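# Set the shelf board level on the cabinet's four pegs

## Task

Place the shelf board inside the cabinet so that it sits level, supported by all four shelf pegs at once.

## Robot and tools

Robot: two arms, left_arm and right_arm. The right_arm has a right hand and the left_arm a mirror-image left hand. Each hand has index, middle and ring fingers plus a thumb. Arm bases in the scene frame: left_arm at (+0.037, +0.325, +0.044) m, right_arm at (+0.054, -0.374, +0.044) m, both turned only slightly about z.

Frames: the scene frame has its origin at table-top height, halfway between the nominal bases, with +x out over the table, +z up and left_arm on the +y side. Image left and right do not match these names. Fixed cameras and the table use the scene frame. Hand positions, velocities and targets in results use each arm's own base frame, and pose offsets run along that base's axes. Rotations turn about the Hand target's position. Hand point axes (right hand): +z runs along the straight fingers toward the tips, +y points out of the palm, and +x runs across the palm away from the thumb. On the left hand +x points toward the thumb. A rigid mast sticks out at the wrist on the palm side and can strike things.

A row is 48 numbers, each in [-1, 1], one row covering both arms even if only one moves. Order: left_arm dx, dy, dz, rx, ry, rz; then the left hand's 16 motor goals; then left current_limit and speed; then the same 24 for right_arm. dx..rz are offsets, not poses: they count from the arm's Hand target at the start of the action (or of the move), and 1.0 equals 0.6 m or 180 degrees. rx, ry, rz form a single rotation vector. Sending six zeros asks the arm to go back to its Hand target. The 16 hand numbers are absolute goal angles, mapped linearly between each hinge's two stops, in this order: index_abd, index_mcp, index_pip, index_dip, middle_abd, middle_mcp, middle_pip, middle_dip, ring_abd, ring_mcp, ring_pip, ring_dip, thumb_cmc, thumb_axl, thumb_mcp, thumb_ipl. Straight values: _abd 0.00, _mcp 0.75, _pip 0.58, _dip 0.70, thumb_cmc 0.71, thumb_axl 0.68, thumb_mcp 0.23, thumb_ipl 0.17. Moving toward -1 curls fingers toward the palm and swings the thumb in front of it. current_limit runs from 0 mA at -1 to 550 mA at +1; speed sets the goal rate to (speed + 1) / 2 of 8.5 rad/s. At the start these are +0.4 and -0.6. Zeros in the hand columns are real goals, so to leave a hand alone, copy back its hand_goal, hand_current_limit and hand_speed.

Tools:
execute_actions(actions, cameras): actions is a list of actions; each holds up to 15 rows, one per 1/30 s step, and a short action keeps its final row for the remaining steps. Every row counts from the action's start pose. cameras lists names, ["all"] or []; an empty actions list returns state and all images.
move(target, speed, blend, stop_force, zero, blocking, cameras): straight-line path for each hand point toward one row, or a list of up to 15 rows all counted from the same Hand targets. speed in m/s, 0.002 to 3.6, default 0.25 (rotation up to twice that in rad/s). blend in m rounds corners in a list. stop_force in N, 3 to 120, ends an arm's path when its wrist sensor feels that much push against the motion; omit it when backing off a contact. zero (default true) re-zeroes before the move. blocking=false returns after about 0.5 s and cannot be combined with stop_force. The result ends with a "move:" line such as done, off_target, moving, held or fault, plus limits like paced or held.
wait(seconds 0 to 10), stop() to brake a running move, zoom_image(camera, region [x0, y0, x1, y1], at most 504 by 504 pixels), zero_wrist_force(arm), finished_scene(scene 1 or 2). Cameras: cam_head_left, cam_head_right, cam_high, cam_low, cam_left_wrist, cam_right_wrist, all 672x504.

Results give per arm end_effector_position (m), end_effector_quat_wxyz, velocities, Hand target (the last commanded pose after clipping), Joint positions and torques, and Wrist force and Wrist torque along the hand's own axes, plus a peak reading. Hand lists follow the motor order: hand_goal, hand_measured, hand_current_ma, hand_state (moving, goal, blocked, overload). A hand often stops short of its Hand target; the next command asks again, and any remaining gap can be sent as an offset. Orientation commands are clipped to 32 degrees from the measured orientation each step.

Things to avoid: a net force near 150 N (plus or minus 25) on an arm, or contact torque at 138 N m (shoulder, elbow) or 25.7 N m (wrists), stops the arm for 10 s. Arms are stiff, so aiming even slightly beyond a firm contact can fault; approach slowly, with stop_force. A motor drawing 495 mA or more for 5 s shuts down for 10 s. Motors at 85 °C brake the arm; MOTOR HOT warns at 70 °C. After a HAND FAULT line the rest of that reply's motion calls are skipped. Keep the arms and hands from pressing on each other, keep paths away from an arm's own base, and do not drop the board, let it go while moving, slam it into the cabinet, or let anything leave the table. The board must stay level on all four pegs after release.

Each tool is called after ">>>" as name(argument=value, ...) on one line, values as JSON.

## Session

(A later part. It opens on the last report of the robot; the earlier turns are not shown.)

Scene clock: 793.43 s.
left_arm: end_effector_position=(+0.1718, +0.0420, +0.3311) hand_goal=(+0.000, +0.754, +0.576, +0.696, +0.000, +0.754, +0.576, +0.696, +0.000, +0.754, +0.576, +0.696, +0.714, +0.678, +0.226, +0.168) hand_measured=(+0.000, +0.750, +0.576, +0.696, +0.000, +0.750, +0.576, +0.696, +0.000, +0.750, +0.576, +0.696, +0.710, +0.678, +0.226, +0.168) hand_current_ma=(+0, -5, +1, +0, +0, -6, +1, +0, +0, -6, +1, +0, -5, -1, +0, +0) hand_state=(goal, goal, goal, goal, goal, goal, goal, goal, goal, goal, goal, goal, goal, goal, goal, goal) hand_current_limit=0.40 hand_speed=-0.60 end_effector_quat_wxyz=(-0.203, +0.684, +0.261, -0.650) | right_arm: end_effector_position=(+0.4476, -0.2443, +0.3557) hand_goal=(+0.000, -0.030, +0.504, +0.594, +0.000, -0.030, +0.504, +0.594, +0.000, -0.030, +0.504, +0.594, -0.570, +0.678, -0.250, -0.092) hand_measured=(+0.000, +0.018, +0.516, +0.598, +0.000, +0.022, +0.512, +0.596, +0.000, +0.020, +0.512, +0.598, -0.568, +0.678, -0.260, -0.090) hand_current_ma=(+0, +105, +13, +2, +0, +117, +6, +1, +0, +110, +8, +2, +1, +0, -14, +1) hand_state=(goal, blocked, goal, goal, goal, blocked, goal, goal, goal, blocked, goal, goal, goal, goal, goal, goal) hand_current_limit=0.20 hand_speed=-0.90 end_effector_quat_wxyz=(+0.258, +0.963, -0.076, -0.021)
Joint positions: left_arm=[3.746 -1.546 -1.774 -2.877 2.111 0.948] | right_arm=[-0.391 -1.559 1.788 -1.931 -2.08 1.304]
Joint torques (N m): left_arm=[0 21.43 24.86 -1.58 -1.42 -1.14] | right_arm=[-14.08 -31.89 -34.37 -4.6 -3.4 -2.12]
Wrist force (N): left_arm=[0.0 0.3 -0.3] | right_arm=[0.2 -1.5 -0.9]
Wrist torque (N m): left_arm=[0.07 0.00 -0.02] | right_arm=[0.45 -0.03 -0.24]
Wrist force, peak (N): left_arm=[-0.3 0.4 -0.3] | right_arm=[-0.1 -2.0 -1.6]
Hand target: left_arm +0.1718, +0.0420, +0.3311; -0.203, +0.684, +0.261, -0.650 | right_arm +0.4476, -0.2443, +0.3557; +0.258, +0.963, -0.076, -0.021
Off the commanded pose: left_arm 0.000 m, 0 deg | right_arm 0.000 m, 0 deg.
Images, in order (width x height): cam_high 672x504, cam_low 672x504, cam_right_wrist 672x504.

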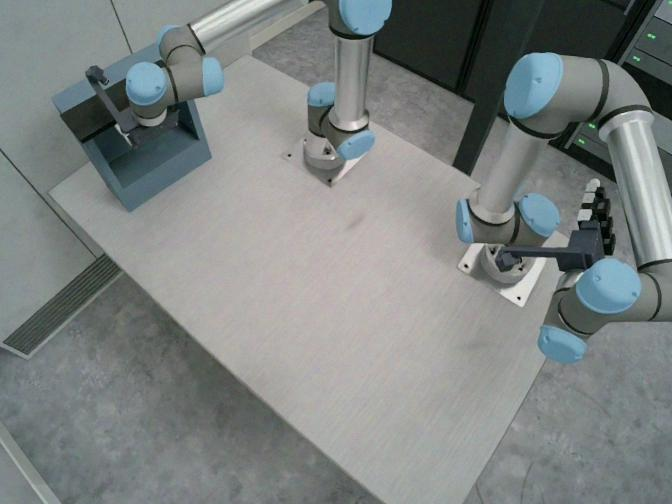

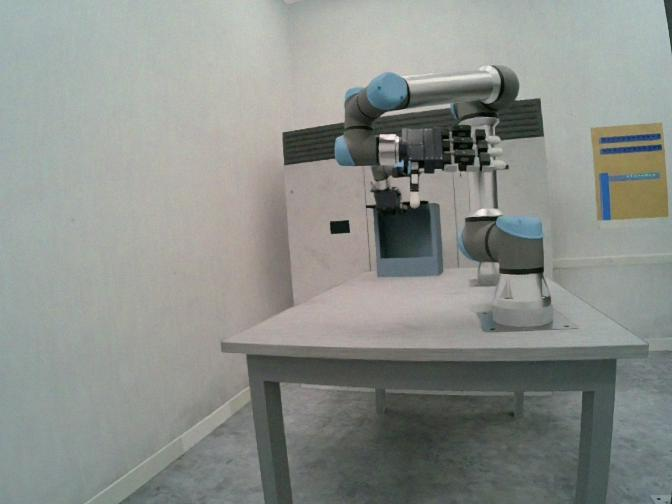

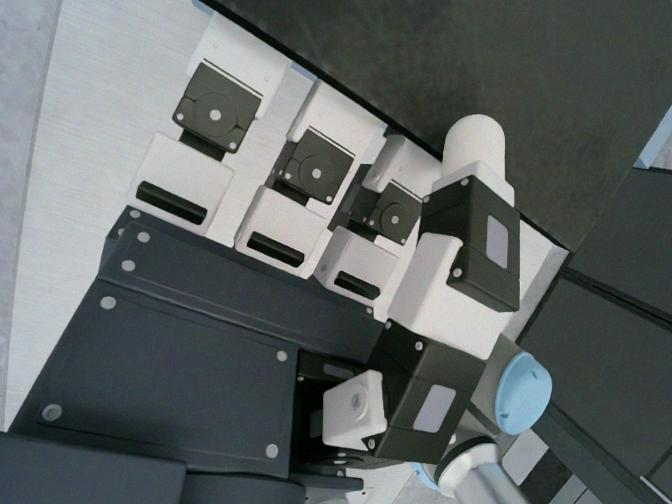

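>>> execute_actions(actions=[], cameras=["all"])

Scene clock: 815.57 s.
left_arm: end_effector_position=(+0.1718, +0.0420, +0.3311) hand_goal=(+0.000, +0.754, +0.576, +0.696, +0.000, +0.754, +0.576, +0.696, +0.000, +0.754, +0.576, +0.696, +0.714, +0.678, +0.226, +0.168) hand_measured=(+0.000, +0.750, +0.576, +0.696, +0.000, +0.750, +0.576, +0.696, +0.000, +0.750, +0.576, +0.696, +0.710, +0.678, +0.226, +0.168) hand_current_ma=(+0, -5, +1, +0, +0, -6, +1, +0, +0, -6, +1, +0, -5, -1, +0, +0) hand_state=(goal, goal, goal, goal, goal, goal, goal, goal, goal, goal, goal, goal, goal, goal, goal, goal) hand_current_limit=0.40 hand_speed=-0.60 end_effector_quat_wxyz=(-0.203, +0.684, +0.261, -0.650) | right_arm: end_effector_position=(+0.4476, -0.2443, +0.3557) hand_goal=(+0.000, -0.030, +0.504, +0.594, +0.000, -0.030, +0.504, +0.594, +0.000, -0.030, +0.504, +0.594, -0.570, +0.678, -0.250, -0.092) hand_measured=(+0.000, +0.018, +0.516, +0.598, +0.000, +0.022, +0.512, +0.596, +0.000, +0.020, +0.512, +0.598, -0.568, +0.678, -0.260, -0.090) hand_current_ma=(+0, +105, +13, +2, +0, +117, +6, +1, +0, +110, +8, +2, +1, +0, -14, +1) hand_state=(goal, blocked, goal, goal, goal, blocked, goal, goal, goal, blocked, goal, goal, goal, goal, goal, goal) hand_current_limit=0.20 hand_speed=-0.90 end_effector_quat_wxyz=(+0.258, +0.963, -0.076, -0.021)
Joint positions: left_arm=[3.746 -1.546 -1.774 -2.877 2.111 0.948] | right_arm=[-0.391 -1.559 1.788 -1.931 -2.08 1.304]
Joint velocities: within noise
Joint torques (N m): left_arm=[0.5 21.72 25.13 -1.51 -1.34 -1.16] | right_arm=[-8.28 -32.6 -32.29 -3.9 -3.26 -1.87]
Wrist force (N): left_arm=[-0.1 0.1 -0.2] | right_arm=[0.0 -1.7 -1.1]
Wrist torque (N m): left_arm=[0.03 0.00 -0.01] | right_arm=[0.42 0.01 -0.26]
Wrist force, peak (N): left_arm=[-0.5 0.4 -0.1] | right_arm=[0.1 -1.7 -1.3]
Hand target: left_arm +0.1718, +0.0420, +0.3311; -0.203, +0.684, +0.261, -0.650 | right_arm +0.4476, -0.2443, +0.3557; +0.258, +0.963, -0.076, -0.021
Off the commanded pose: left_arm 0.000 m, 0 deg | right_arm 0.000 m, 0 deg.

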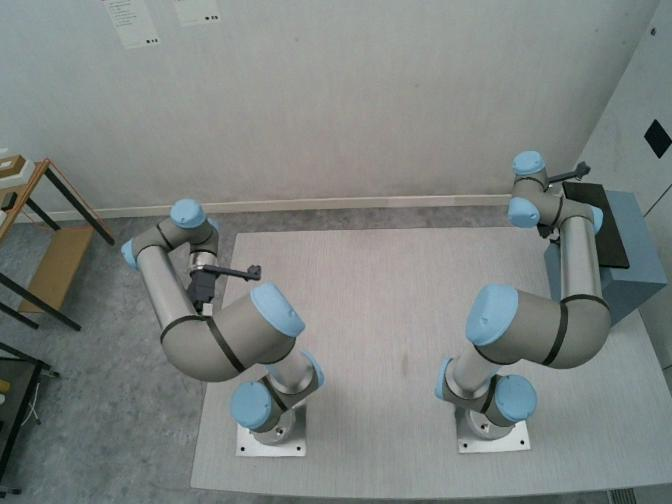

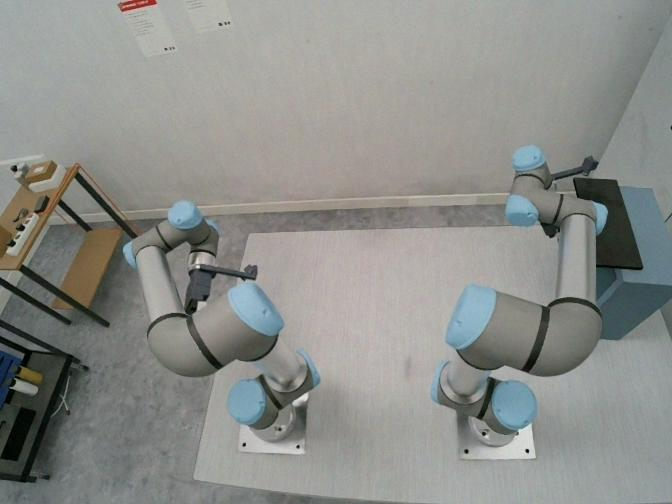

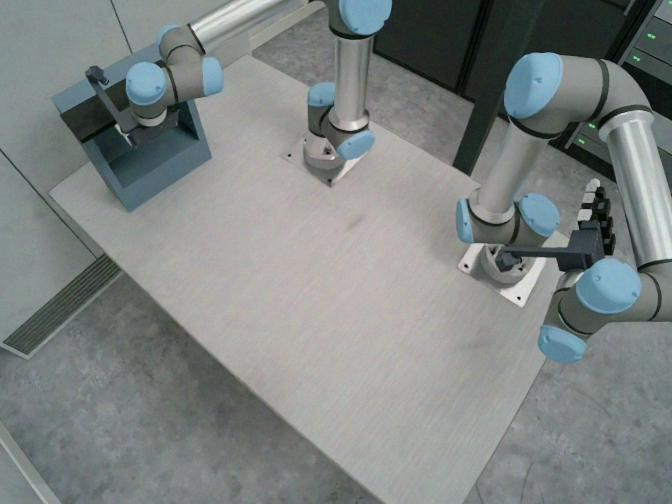

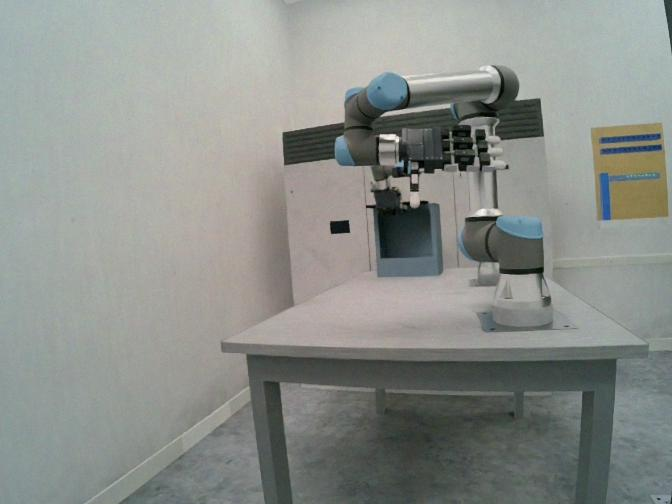

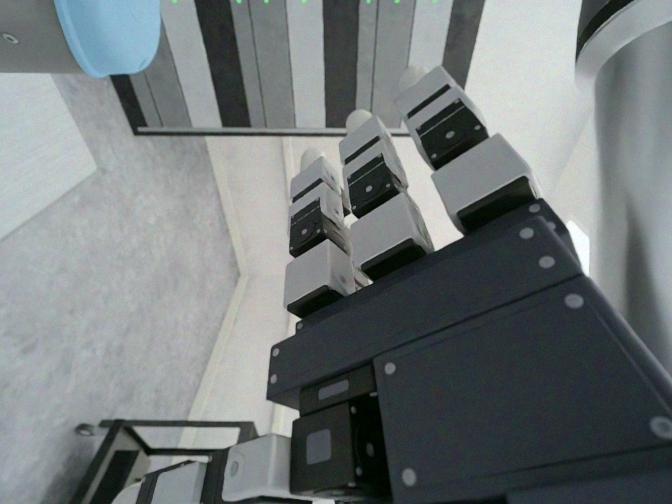

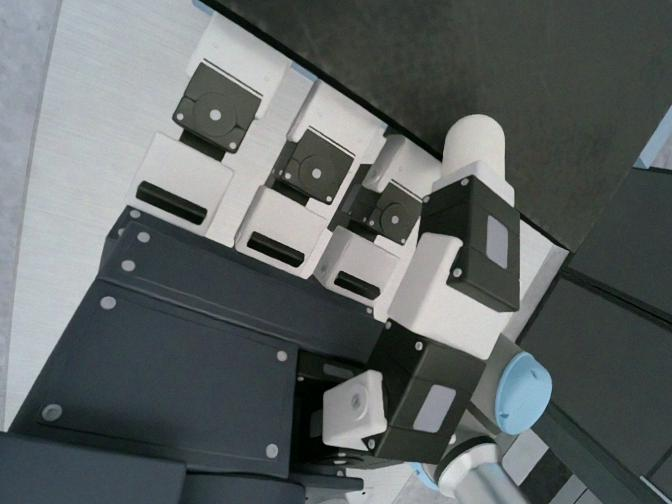

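>>> move(target=[0,0,0,0,0,0,0,0.754,0.576,0.696,0,0.754,0.576,0.696,0,0.754,0.576,0.696,0.714,0.678,0.226,0.168,0.4,-0.6,0,0,0,0,0,0,0,-0.030,0.504,0.594,0,-0.030,0.504,0.594,0,-0.030,0.504,0.594,-0.571,0.678,-0.48,-0.092,0.2,-0.95], cameras=["cam_right_wrist"])

>>> zoom_image(camera="cam_right_wrist", region=[336, 60, 636, 300])

Scene clock: 855.53 s.
left_arm: end_effector_position=(+0.1718, +0.0420, +0.3311) hand_goal=(+0.000, +0.754, +0.576, +0.696, +0.000, +0.754, +0.576, +0.696, +0.000, +0.754, +0.576, +0.696, +0.714, +0.678, +0.226, +0.168) hand_measured=(+0.000, +0.750, +0.576, +0.696, +0.000, +0.750, +0.576, +0.696, +0.000, +0.750, +0.576, +0.696, +0.710, +0.678, +0.226, +0.168) hand_current_ma=(+0, -5, +1, +0, +0, -6, +1, +0, +0, -6, +1, +0, -5, -1, +0, +0) hand_state=(goal, goal, goal, goal, goal, goal, goal, goal, goal, goal, goal, goal, goal, goal, goal, goal) hand_current_limit=0.40 hand_speed=-0.60 end_effector_quat_wxyz=(-0.203, +0.684, +0.261, -0.650) | right_arm: end_effector_position=(+0.4476, -0.2443, +0.3557) hand_goal=(+0.000, -0.030, +0.504, +0.594, +0.000, -0.030, +0.504, +0.594, +0.000, -0.030, +0.504, +0.594, -0.570, +0.678, -0.480, -0.092) hand_measured=(+0.000, +0.018, +0.524, +0.600, +0.000, +0.022, +0.518, +0.598, +0.000, +0.020, +0.518, +0.600, -0.568, +0.678, -0.380, -0.074) hand_current_ma=(+0, +105, +25, +5, +0, +117, +15, +3, +0, +110, +16, +5, +1, +0, +330, +40) hand_state=(goal, blocked, goal, goal, goal, blocked, goal, goal, goal, blocked, goal, goal, goal, goal, moving, moving) hand_current_limit=0.20 hand_speed=-0.95 end_effector_quat_wxyz=(+0.258, +0.963, -0.076, -0.021)
Joint positions: left_arm=[3.746 -1.546 -1.774 -2.877 2.111 0.948] | right_arm=[-0.391 -1.559 1.788 -1.931 -2.08 1.304]
Joint torques (N m): left_arm=[-0.09 21.6 25.19 -1.52 -1.45 -1.15] | right_arm=[0.85 -32.1 -30.37 -2.92 -2.97 -1.49]
Wrist force (N): left_arm=[0.0 0.4 0.0] | right_arm=[0.0 -1.1 -0.7]
Wrist torque (N m): left_arm=[0.06 0.00 -0.02] | right_arm=[0.43 -0.23 -0.33]
Wrist force, peak (N): left_arm=[-0.5 0.2 -0.2] | right_arm=[0.0 -1.8 -1.4]
Hand target: left_arm +0.1718, +0.0420, +0.3311; -0.203, +0.684, +0.261, -0.650 | right_arm +0.4476, -0.2443, +0.3557; +0.258, +0.963, -0.076, -0.021
Off the commanded pose: left_arm 0.000 m, 0 deg | right_arm 0.000 m, 0 deg.
move: done
Images, in order (width x height): cam_right_wrist 672x504.

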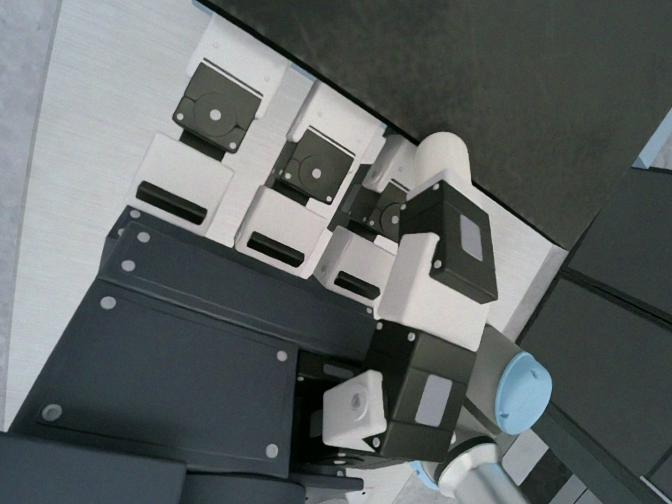

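Scaled by 1.680 from the camera's 672x504 image, which has a finer 960x720 frame.

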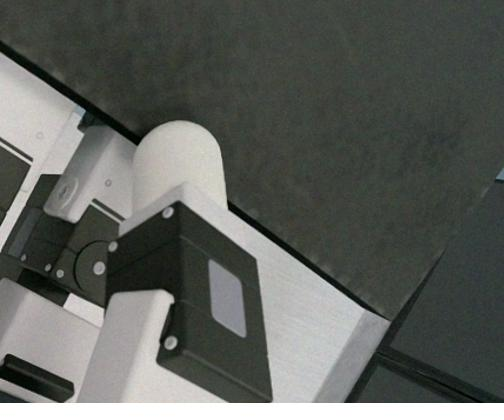

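>>> move(target=[[0,0,0,0,0,0,0,0.754,0.576,0.696,0,0.754,0.576,0.696,0,0.754,0.576,0.696,0.714,0.678,0.226,0.168,0.4,-0.6,0.0026,0.0165,0.004,0,0,0,0,-0.030,0.504,0.594,0,-0.030,0.504,0.594,0,-0.030,0.504,0.594,-0.571,0.678,-0.48,-0.092,0.2,-0.95],[0,0,0,0,0,0,0,0.754,0.576,0.696,0,0.754,0.576,0.696,0,0.754,0.576,0.696,0.714,0.678,0.226,0.168,0.4,-0.6,0.0118,0.0741,0.006,0,0,0,0,-0.030,0.504,0.594,0,-0.030,0.504,0.594,0,-0.030,0.504,0.594,-0.571,0.678,-0.48,-0.092,0.2,-0.95]], speed=0.03, cameras=["cam_right_wrist","cam_low"])

>>> zoom_image(camera="cam_low", region=[340, 150, 460, 290])

Scene clock: 862.10 s.
left_arm: end_effector_position=(+0.1718, +0.0420, +0.3311) hand_goal=(+0.000, +0.754, +0.576, +0.696, +0.000, +0.754, +0.576, +0.696, +0.000, +0.754, +0.576, +0.696, +0.714, +0.678, +0.226, +0.168) hand_measured=(+0.000, +0.750, +0.576, +0.696, +0.000, +0.750, +0.576, +0.696, +0.000, +0.750, +0.576, +0.696, +0.710, +0.678, +0.226, +0.168) hand_current_ma=(+0, -5, +1, +0, +0, -6, +1, +0, +0, -6, +1, +0, -5, -1, +0, +0) hand_state=(goal, goal, goal, goal, goal, goal, goal, goal, goal, goal, goal, goal, goal, goal, goal, goal) hand_current_limit=0.40 hand_speed=-0.60 end_effector_quat_wxyz=(-0.203, +0.684, +0.261, -0.650) | right_arm: end_effector_position=(+0.4548, -0.1997, +0.3593) hand_goal=(+0.000, -0.030, +0.504, +0.594, +0.000, -0.030, +0.504, +0.594, +0.000, -0.030, +0.504, +0.594, -0.570, +0.678, -0.480, -0.092) hand_measured=(+0.000, +0.020, +0.532, +0.602, +0.000, +0.022, +0.526, +0.602, -0.002, +0.020, +0.526, +0.604, -0.568, +0.680, -0.474, -0.088) hand_current_ma=(+0, +111, +44, +7, +0, +122, +31, +8, +0, +110, +31, +11, +1, +1, +8, +4) hand_state=(goal, blocked, blocked, goal, goal, blocked, blocked, goal, goal, blocked, blocked, goal, goal, goal, goal, goal) hand_current_limit=0.20 hand_speed=-0.95 end_effector_quat_wxyz=(+0.258, +0.963, -0.076, -0.021)
Joint positions: left_arm=[3.746 -1.546 -1.774 -2.877 2.111 0.948] | right_arm=[-0.3 -1.556 1.762 -1.857 -2.09 1.408]
Joint torques (N m): left_arm=[-0.58 21.68 25.24 -1.51 -1.49 -1.09] | right_arm=[-14.21 -20.4 -26.34 -4.69 -3.23 -2.02]
Wrist force (N): left_arm=[0.1 0.2 -0.1] | right_arm=[0.0 -1.8 0.3]
Wrist torque (N m): left_arm=[0.03 0.00 -0.01] | right_arm=[0.45 -0.07 -0.31]
Wrist force, peak (N): left_arm=[-0.5 0.1 0.3] | right_arm=[-0.2 -2.1 0.1]
Hand target: left_arm +0.1718, +0.0420, +0.3311; -0.203, +0.684, +0.261, -0.650 | right_arm +0.4547, -0.1999, +0.3593; +0.258, +0.963, -0.076, -0.021
Off the commanded pose: left_arm 0.000 m, 0 deg | right_arm 0.000 m, 0 deg.
move: done
Images, in order (width x height): cam_low 672x504, cam_right_wrist 672x504.

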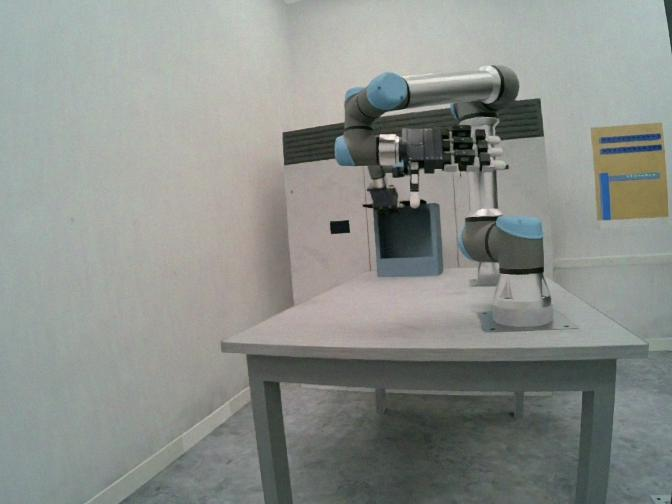

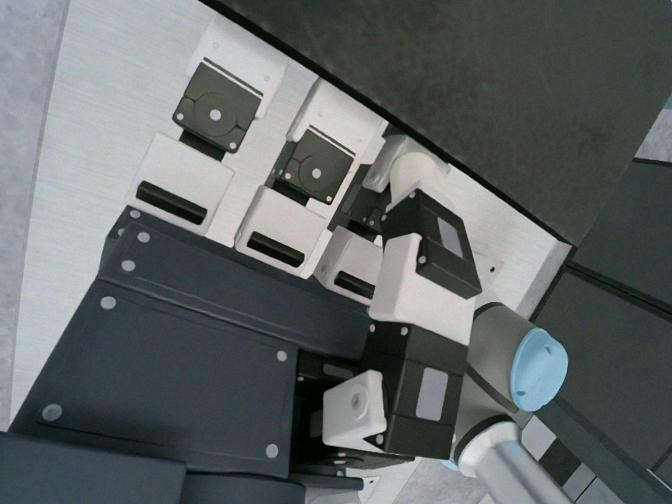

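Scaled by 3.600 from the camera's 672x504 image, which has a finer 960x720 frame.

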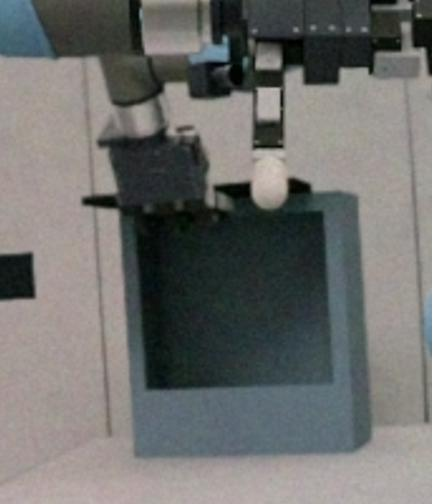

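>>> zoom_image(camera="cam_right_wrist", region=[350, 110, 510, 230])

>>> wait(seconds=0.1, cameras=["cam_high","cam_low","cam_right_wrist"])

>>> zoom_image(camera="cam_high", region=[40, 50, 220, 185])

>>> zoom_image(camera="cam_low", region=[350, 180, 450, 230])

Scaled by 3.150 from the camera's 672x504 image, which has a finer 960x720 frame.

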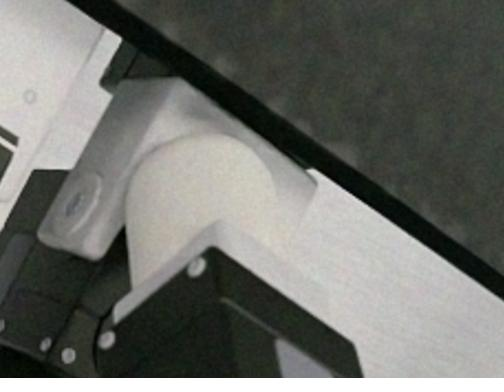

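Scene clock: 891.33 s.
left_arm: end_effector_position=(+0.1718, +0.0420, +0.3311) hand_goal=(+0.000, +0.754, +0.576, +0.696, +0.000, +0.754, +0.576, +0.696, +0.000, +0.754, +0.576, +0.696, +0.714, +0.678, +0.226, +0.168) hand_measured=(+0.000, +0.750, +0.576, +0.696, +0.000, +0.750, +0.576, +0.696, +0.000, +0.750, +0.576, +0.696, +0.710, +0.678, +0.226, +0.168) hand_current_ma=(+0, -5, +1, +0, +0, -6, +1, +0, +0, -6, +1, +0, -5, -1, +0, +0) hand_state=(goal, goal, goal, goal, goal, goal, goal, goal, goal, goal, goal, goal, goal, goal, goal, goal) hand_current_limit=0.40 hand_speed=-0.60 end_effector_quat_wxyz=(-0.203, +0.684, +0.261, -0.650) | right_arm: end_effector_position=(+0.4547, -0.1999, +0.3593) hand_goal=(+0.000, -0.030, +0.504, +0.594, +0.000, -0.030, +0.504, +0.594, +0.000, -0.030, +0.504, +0.594, -0.570, +0.678, -0.480, -0.092) hand_measured=(+0.000, +0.020, +0.532, +0.602, +0.000, +0.022, +0.526, +0.602, -0.002, +0.020, +0.526, +0.606, -0.568, +0.680, -0.474, -0.088) hand_current_ma=(+0, +111, +44, +7, +0, +122, +31, +8, +0, +110, +31, +12, +1, +1, +8, +4) hand_state=(goal, blocked, blocked, goal, goal, blocked, blocked, goal, goal, blocked, blocked, goal, goal, goal, goal, goal) hand_current_limit=0.20 hand_speed=-0.95 end_effector_quat_wxyz=(+0.258, +0.963, -0.076, -0.021)
Joint positions: left_arm=[3.746 -1.546 -1.774 -2.877 2.111 0.948] | right_arm=[-0.3 -1.556 1.762 -1.857 -2.09 1.407]
Joint torques (N m): left_arm=[0.56 20.91 25.47 -1.68 -1.47 -1.2] | right_arm=[-14.89 -28.39 -15.37 -4.72 -0.56 -2.02]
Wrist force (N): left_arm=[-0.1 0.2 -0.2] | right_arm=[0.0 -1.8 0.4]
Wrist torque (N m): left_arm=[0.05 0.00 -0.02] | right_arm=[0.45 -0.07 -0.29]
Wrist force, peak (N): left_arm=[-0.5 0.5 0.2] | right_arm=[-0.3 -2.1 0.3]
Hand target: left_arm +0.1718, +0.0420, +0.3311; -0.203, +0.684, +0.261, -0.650 | right_arm +0.4547, -0.1999, +0.3593; +0.258, +0.963, -0.076, -0.021
Off the commanded pose: left_arm 0.000 m, 0 deg | right_arm 0.000 m, 0 deg.
wait: 0.10 s; at rest from the start
Images, in order (width x height): cam_high 672x504, cam_low 672x504, cam_right_wrist 672x504.

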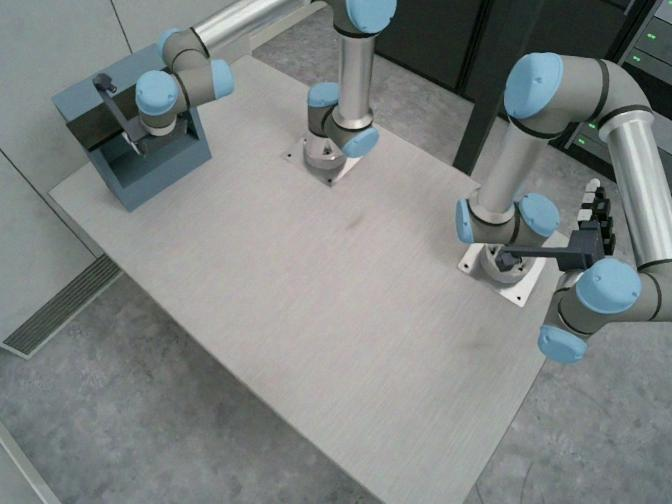

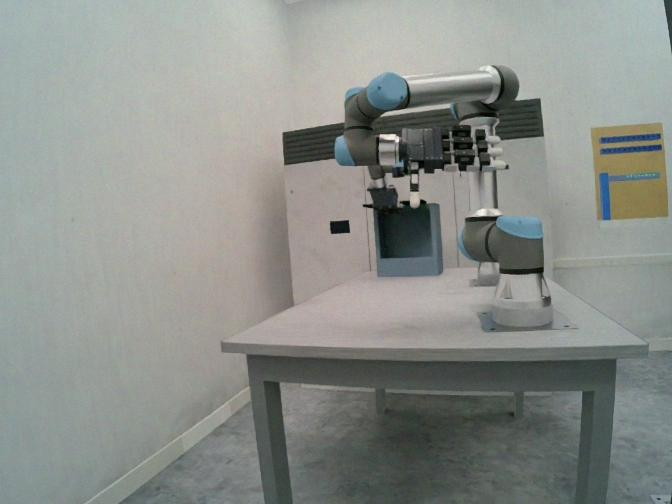

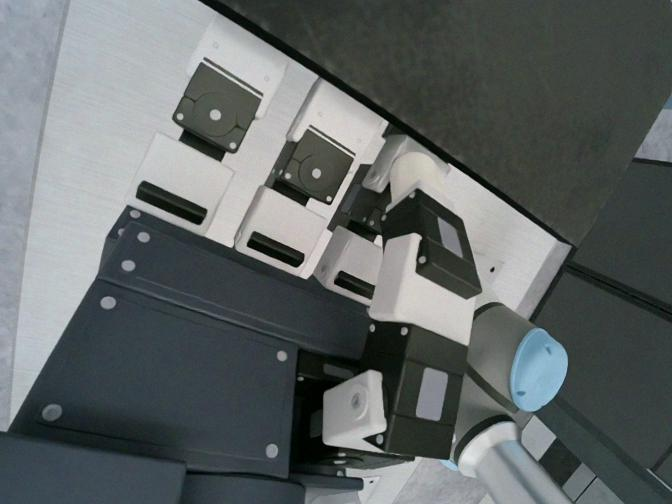

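Scaled by 2.800 from the camera's 672x504 image, which has a finer 960x720 frame.

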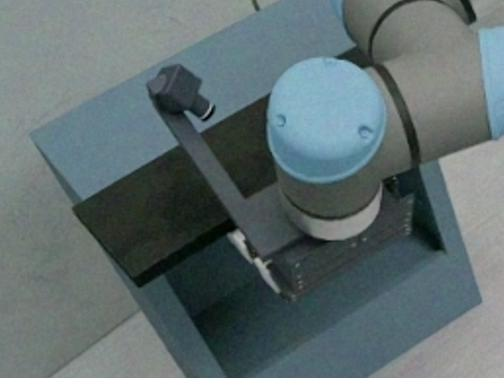

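Scaled by 5.040 from the camera's 672x504 image, which has a finer 960x720 frame.

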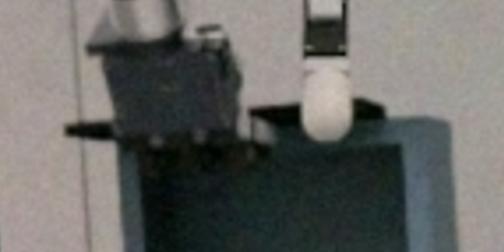

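>>> zoom_image(camera="cam_high", region=[45, 80, 125, 170])

>>> zoom_image(camera="cam_right_wrist", region=[540, 60, 672, 280])

Scaled by 5.600 from the camera's 672x504 image, which has a finer 960x720 frame.

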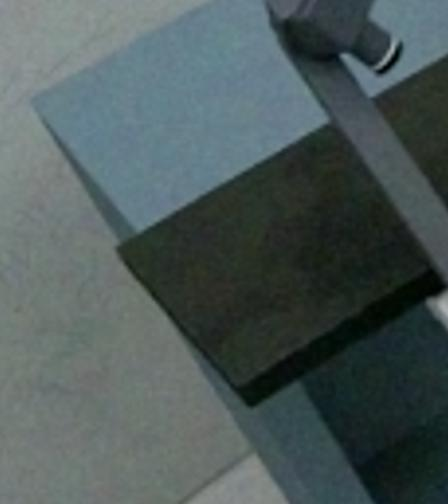

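Scaled by 2.291 from the camera's 672x504 image, which has a finer 960x720 frame.

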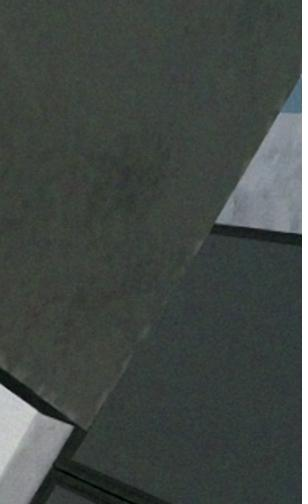

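>>> move(target=[[0,0,0,0,0,0,0,0.754,0.576,0.696,0,0.754,0.576,0.696,0,0.754,0.576,0.696,0.714,0.678,0.226,0.168,0.4,-0.6,0.00314,0.01976,0,0,0,0,0,-0.030,0.504,0.594,0,-0.030,0.504,0.594,0,-0.030,0.504,0.594,-0.571,0.678,-0.48,-0.092,0.2,-0.95],[0,0,0,0,0,0,0,0.754,0.576,0.696,0,0.754,0.576,0.696,0,0.754,0.576,0.696,0.714,0.678,0.226,0.168,0.4,-0.6,0.00314,0.01976,-0.0367,0,0,0,0,-0.030,0.504,0.594,0,-0.030,0.504,0.594,0,-0.030,0.504,0.594,-0.571,0.678,-0.48,-0.092,0.2,-0.95]], speed=0.02, blend=[0.005, 0], cameras=["cam_right_wrist","cam_high"])

>>> zoom_image(camera="cam_high", region=[45, 80, 205, 200])

>>> zoom_image(camera="cam_right_wrist", region=[350, 110, 510, 230])

Scene clock: 932.53 s.
left_arm: end_effector_position=(+0.1718, +0.0420, +0.3311) hand_goal=(+0.000, +0.754, +0.576, +0.696, +0.000, +0.754, +0.576, +0.696, +0.000, +0.754, +0.576, +0.696, +0.714, +0.678, +0.226, +0.168) hand_measured=(+0.000, +0.750, +0.576, +0.696, +0.000, +0.750, +0.576, +0.696, +0.000, +0.750, +0.576, +0.696, +0.710, +0.678, +0.226, +0.168) hand_current_ma=(+0, -5, +1, +0, +0, -6, +1, +0, +0, -6, +1, +0, -5, -1, +0, +0) hand_state=(goal, goal, goal, goal, goal, goal, goal, goal, goal, goal, goal, goal, goal, goal, goal, goal) hand_current_limit=0.40 hand_speed=-0.60 end_effector_quat_wxyz=(-0.203, +0.684, +0.261, -0.650) | right_arm: end_effector_position=(+0.4566, -0.1880, +0.3371) hand_goal=(+0.000, -0.030, +0.504, +0.594, +0.000, -0.030, +0.504, +0.594, +0.000, -0.030, +0.504, +0.594, -0.570, +0.678, -0.480, -0.092) hand_measured=(+0.000, +0.018, +0.522, +0.598, +0.000, -0.006, +0.512, +0.598, -0.002, -0.010, +0.510, +0.598, -0.568, +0.680, -0.474, -0.088) hand_current_ma=(+0, +107, +24, +2, +0, +39, +6, +2, +0, +29, +5, +2, +1, +1, +8, +3) hand_state=(goal, blocked, goal, goal, goal, blocked, goal, goal, goal, goal, goal, goal, goal, goal, goal, goal) hand_current_limit=0.20 hand_speed=-0.95 end_effector_quat_wxyz=(+0.258, +0.963, -0.076, -0.021) end_effector_velocity=(+0.000, +0.001, +0.000) end_effector_angular_velocity=(+0.001, +0.004, +0.001)
Joint positions: left_arm=[3.746 -1.546 -1.774 -2.877 2.111 0.948] | right_arm=[-0.276 -1.541 1.801 -1.897 -2.092 1.435]
Joint velocities: left_arm=[within noise] | right_arm=[0.001 0 -0.001 0.005 0 0]
Joint torques (N m): left_arm=[0.54 20.53 25.4 -1.39 -1.57 -1.27] | right_arm=[-7.8 -25.89 -30.97 -0.39 0.35 -1.68]
Wrist force (N): left_arm=[0.0 0.3 -0.1] | right_arm=[-0.4 0.0 -2.7]
Wrist torque (N m): left_arm=[0.05 0.00 -0.01] | right_arm=[0.29 0.11 -0.31]
Wrist force, peak (N): left_arm=[-0.5 0.5 0.2] | right_arm=[-0.1 0.1 -3.1]
Hand target: left_arm +0.1718, +0.0420, +0.3311; -0.203, +0.684, +0.261, -0.650 | right_arm +0.4566, -0.1880, +0.3373; +0.258, +0.963, -0.076, -0.021
Off the commanded pose: left_arm 0.000 m, 0 deg | right_arm 0.000 m, 0 deg.
move: done
Images, in order (width x height): cam_high 672x504, cam_right_wrist 672x504.

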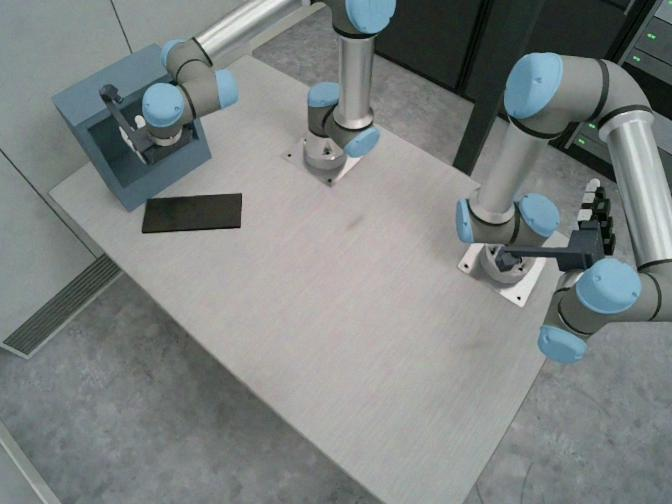

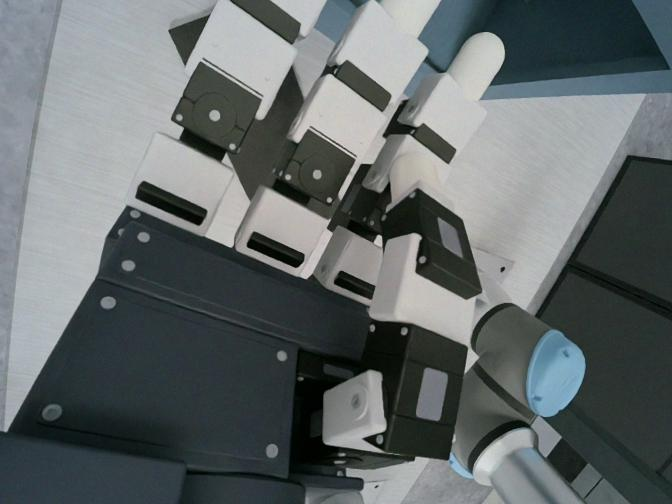

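Scaled by 3.150 from the camera's 672x504 image, which has a finer 960x720 frame.

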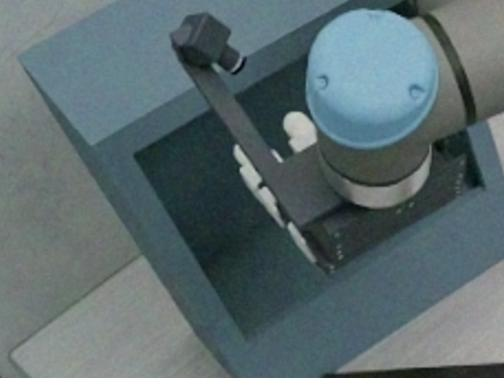

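Scaled by 3.150 from the camera's 672x504 image, which has a finer 960x720 frame.

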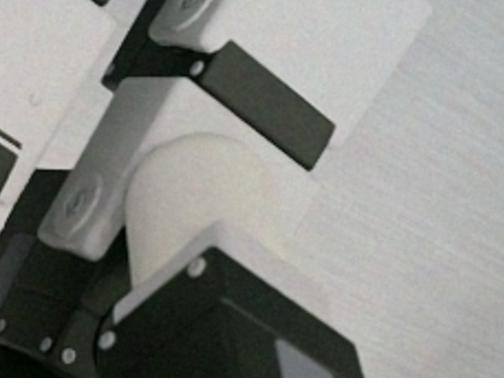

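>>> move(target=[[0,0,0,0,0,0,0,0.754,0.576,0.696,0,0.754,0.576,0.696,0,0.754,0.576,0.696,0.714,0.678,0.226,0.168,0.4,-0.6,0.03,0.2,0.13,0,0,0,0,0.7,0.504,0.594,0,0.7,0.504,0.594,0,0.7,0.504,0.594,-0.571,0.678,-0.2,-0.092,0.2,-0.7]], speed=0.15, cameras=["cam_right_wrist","cam_head_right"])

Scene clock: 973.43 s.
left_arm: end_effector_position=(+0.1718, +0.0420, +0.3311) hand_goal=(+0.000, +0.754, +0.576, +0.696, +0.000, +0.754, +0.576, +0.696, +0.000, +0.754, +0.576, +0.696, +0.714, +0.678, +0.226, +0.168) hand_measured=(+0.000, +0.750, +0.576, +0.696, +0.000, +0.750, +0.576, +0.696, +0.000, +0.750, +0.576, +0.696, +0.710, +0.678, +0.226, +0.168) hand_current_ma=(+0, -5, +1, +0, +0, -6, +1, +0, +0, -6, +1, +0, -5, -1, +0, +0) hand_state=(goal, goal, goal, goal, goal, goal, goal, goal, goal, goal, goal, goal, goal, goal, goal, goal) hand_current_limit=0.40 hand_speed=-0.60 end_effector_quat_wxyz=(-0.203, +0.684, +0.261, -0.650) | right_arm: end_effector_position=(+0.4746, -0.0680, +0.4152) hand_goal=(+0.000, +0.700, +0.504, +0.594, +0.000, +0.700, +0.504, +0.594, +0.000, +0.700, +0.504, +0.594, -0.570, +0.678, -0.200, -0.092) hand_measured=(+0.000, +0.702, +0.510, +0.598, +0.000, +0.702, +0.510, +0.596, -0.002, +0.702, +0.508, +0.598, -0.568, +0.680, -0.210, -0.090) hand_current_ma=(+0, +1, +5, +2, +0, +2, +4, +2, +0, +1, +3, +2, +1, +1, -13, +1) hand_state=(goal, goal, goal, goal, goal, goal, goal, goal, goal, goal, goal, goal, goal, goal, goal, goal) hand_current_limit=0.20 hand_speed=-0.70 end_effector_quat_wxyz=(+0.258, +0.963, -0.076, -0.021)
Joint positions: left_arm=[3.746 -1.546 -1.774 -2.877 2.111 0.948] | right_arm=[-0.036 -1.498 1.518 -1.52 -2.091 1.712]
Joint torques (N m): left_arm=[0.18 21.67 25.34 -1.6 -1.57 -1.11] | right_arm=[-11.53 -35.08 -20.4 -2.3 -1.98 -0.95]
Wrist force (N): left_arm=[-0.2 0.3 0.0] | right_arm=[-0.4 0.3 -2.6]
Wrist torque (N m): left_arm=[0.03 0.02 -0.03] | right_arm=[0.22 0.08 -0.19]
Wrist force, peak (N): left_arm=[-0.6 0.2 -0.3] | right_arm=[-0.3 -0.4 -3.8]
Hand target: left_arm +0.1718, +0.0420, +0.3311; -0.203, +0.684, +0.261, -0.650 | right_arm +0.4746, -0.0680, +0.4153; +0.258, +0.963, -0.076, -0.021
Off the commanded pose: left_arm 0.000 m, 0 deg | right_arm 0.000 m, 0 deg.
move: done
Images, in order (width x height): cam_head_right 672x504, cam_right_wrist 672x504.

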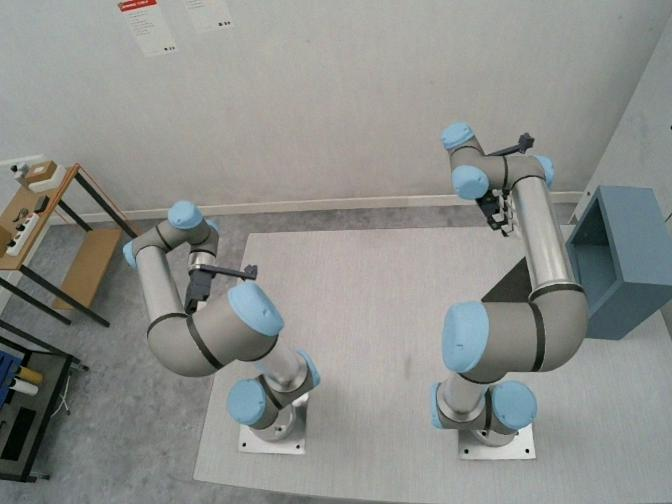

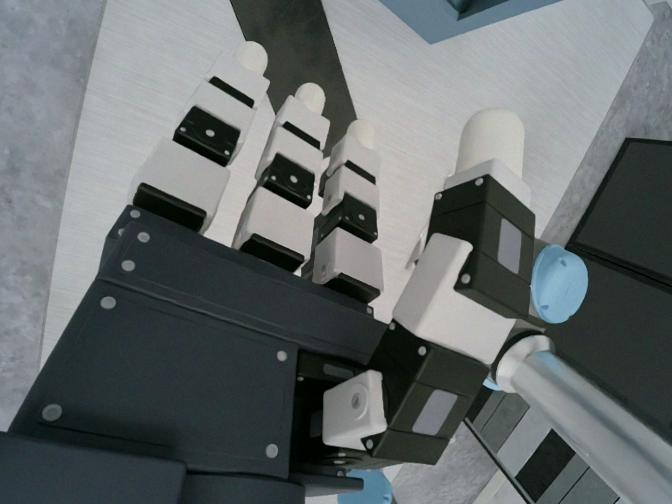

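>>> move(target=[[0,0,0,0,0,0,0,0.754,0.576,0.696,0,0.754,0.576,0.696,0,0.754,0.576,0.696,0.714,0.678,0.226,0.168,0.4,-0.6,0.05,-0.05,0.02,-0.078,-0.128,0,0,0.7,0.504,0.594,0,0.7,0.504,0.594,0,0.7,0.504,0.594,-0.571,0.678,-0.2,-0.092,0.2,-0.7]], speed=0.15, cameras=["cam_right_wrist"])

Scene clock: 983.17 s.
left_arm: end_effector_position=(+0.1718, +0.0420, +0.3311) hand_goal=(+0.000, +0.754, +0.576, +0.696, +0.000, +0.754, +0.576, +0.696, +0.000, +0.754, +0.576, +0.696, +0.714, +0.678, +0.226, +0.168) hand_measured=(+0.000, +0.750, +0.576, +0.696, +0.000, +0.750, +0.576, +0.696, +0.000, +0.750, +0.576, +0.696, +0.710, +0.678, +0.226, +0.168) hand_current_ma=(+0, -5, +1, +0, +0, -6, +1, +0, +0, -6, +1, +0, -5, -1, +0, +0) hand_state=(goal, goal, goal, goal, goal, goal, goal, goal, goal, goal, goal, goal, goal, goal, goal, goal) hand_current_limit=0.40 hand_speed=-0.60 end_effector_quat_wxyz=(-0.203, +0.684, +0.261, -0.650) | right_arm: end_effector_position=(+0.5046, -0.0980, +0.4272) hand_goal=(+0.000, +0.700, +0.504, +0.594, +0.000, +0.700, +0.504, +0.594, +0.000, +0.700, +0.504, +0.594, -0.570, +0.678, -0.200, -0.092) hand_measured=(+0.000, +0.702, +0.510, +0.598, +0.000, +0.704, +0.510, +0.596, -0.002, +0.702, +0.508, +0.598, -0.568, +0.680, -0.210, -0.090) hand_current_ma=(+0, +2, +5, +2, +0, +2, +4, +2, +0, +2, +3, +2, +1, +1, -13, +1) hand_state=(goal, goal, goal, goal, goal, goal, goal, goal, goal, goal, goal, goal, goal, goal, goal, goal) hand_current_limit=0.20 hand_speed=-0.70 end_effector_quat_wxyz=(+0.353, +0.909, -0.128, +0.181)
Joint positions: left_arm=[3.746 -1.546 -1.774 -2.877 2.111 0.948] | right_arm=[-0.029 -1.524 1.726 -2.133 -2.32 1.679]
Joint torques (N m): left_arm=[0.01 20.76 25.96 -1.48 -1.62 -1.38] | right_arm=[-13.85 -32.02 -33.64 -3.04 0.02 1.9]
Wrist force (N): left_arm=[-0.2 0.1 -0.1] | right_arm=[0.2 -0.3 -2.7]
Wrist torque (N m): left_arm=[0.03 0.02 -0.03] | right_arm=[0.15 0.17 -0.28]
Wrist force, peak (N): left_arm=[-0.1 0.6 -0.2] | right_arm=[-0.1 -0.3 -3.0]
Hand target: left_arm +0.1718, +0.0420, +0.3311; -0.203, +0.684, +0.261, -0.650 | right_arm +0.5046, -0.0980, +0.4273; +0.353, +0.909, -0.128, +0.181
Off the commanded pose: left_arm 0.000 m, 0 deg | right_arm 0.000 m, 0 deg.
move: done
Images, in order (width x height): cam_right_wrist 672x504.

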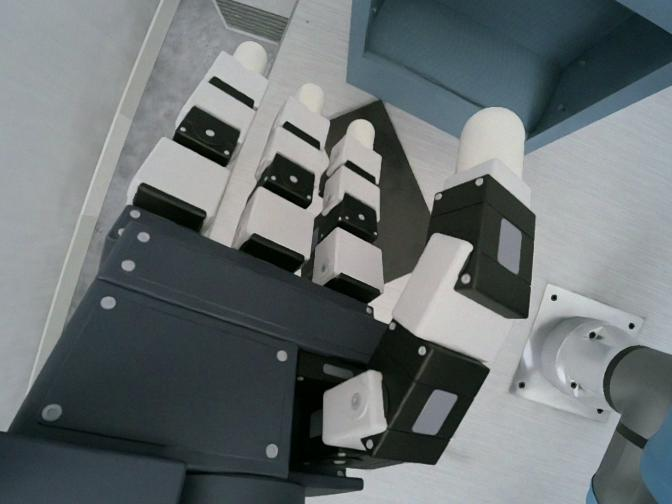

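>>> move(target=[[0,0,0,0,0,0,0,0.754,0.576,0.696,0,0.754,0.576,0.696,0,0.754,0.576,0.696,0.714,0.678,0.226,0.168,0.4,-0.6,0.13,0.08,0,0,0,0,0,0.9,0.504,0.594,0,0.9,0.504,0.594,0,0.9,0.504,0.594,0.6,0.678,0.22,0.16,0.2,-0.6]], speed=0.15, cameras=["cam_right_wrist"])

Scene clock: 1042.40 s.
left_arm: end_effector_position=(+0.1718, +0.0420, +0.3311) hand_goal=(+0.000, +0.754, +0.576, +0.696, +0.000, +0.754, +0.576, +0.696, +0.000, +0.754, +0.576, +0.696, +0.714, +0.678, +0.226, +0.168) hand_measured=(+0.000, +0.750, +0.576, +0.696, +0.000, +0.750, +0.576, +0.696, +0.000, +0.750, +0.576, +0.696, +0.710, +0.678, +0.226, +0.168) hand_current_ma=(+0, -5, +1, +0, +0, -6, +1, +0, +0, -6, +1, +0, -5, -1, +0, +0) hand_state=(goal, goal, goal, goal, goal, goal, goal, goal, goal, goal, goal, goal, goal, goal, goal, goal) hand_current_limit=0.40 hand_speed=-0.60 end_effector_quat_wxyz=(-0.203, +0.684, +0.261, -0.650) | right_arm: end_effector_position=(+0.5214, -0.0873, +0.4271) hand_goal=(+0.000, +0.900, +0.504, +0.594, +0.000, +0.900, +0.504, +0.594, +0.000, +0.900, +0.504, +0.594, +0.600, +0.678, +0.220, +0.160) hand_measured=(+0.000, +0.902, +0.508, +0.598, +0.000, +0.904, +0.508, +0.596, +0.000, +0.902, +0.508, +0.598, +0.604, +0.680, +0.212, +0.156) hand_current_ma=(+0, +2, +3, +2, +0, +2, +2, +1, +0, +2, +2, +2, +2, +1, -10, -3) hand_state=(goal, goal, goal, goal, goal, goal, goal, goal, goal, goal, goal, goal, goal, goal, goal, goal) hand_current_limit=0.20 hand_speed=-0.60 end_effector_quat_wxyz=(+0.353, +0.909, -0.128, +0.181)
Joint positions: left_arm=[3.746 -1.546 -1.774 -2.877 2.111 0.948] | right_arm=[-0.008 -1.481 1.676 -2.108 -2.327 1.706]
Joint torques (N m): left_arm=[-0.31 21.68 25.89 -1.67 -1.65 -1.14] | right_arm=[-15.04 -35.48 -13.42 -4.5 0.33 -2.18]
Wrist force (N): left_arm=[0.1 0.3 -0.1] | right_arm=[0.2 -0.1 -2.6]
Wrist torque (N m): left_arm=[0.05 -0.02 -0.01] | right_arm=[0.13 0.22 -0.36]
Wrist force, peak (N): left_arm=[-0.5 0.3 0.2] | right_arm=[4.3 -4.4 -2.2]
Hand target: left_arm +0.1718, +0.0420, +0.3311; -0.203, +0.684, +0.261, -0.650 | right_arm +0.5214, -0.0873, +0.4271; +0.353, +0.909, -0.128, +0.181 (not the last commanded pose)
Off the commanded pose: left_arm 0.000 m, 0 deg | right_arm 0.072 m, 0 deg.
move: held (right_arm; a check stopped the path); limits=held
pose unreachable (right arm): on one or more control steps of this call, first in action 0 (counted from 0), this arm could not follow its commanded pose, so it was not sent that pose on those steps. It may still have moved: this result reports where it is.
cause: moving toward the commanded pose would bring two parts of the arm too close to each other (joints 4 (wrist 1) to 6 (wrist 3) lie between them).
Images, in order (width x height): cam_right_wrist 672x504.

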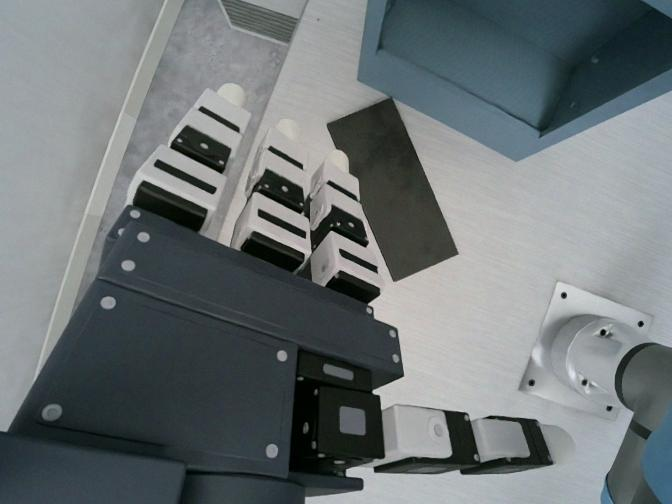

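>>> zoom_image(camera="cam_right_wrist", region=[300, 60, 500, 300])

Scaled by 2.100 from the camera's 672x504 image, which has a finer 960x720 frame.

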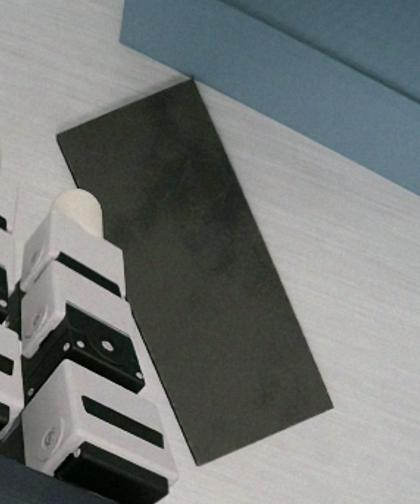

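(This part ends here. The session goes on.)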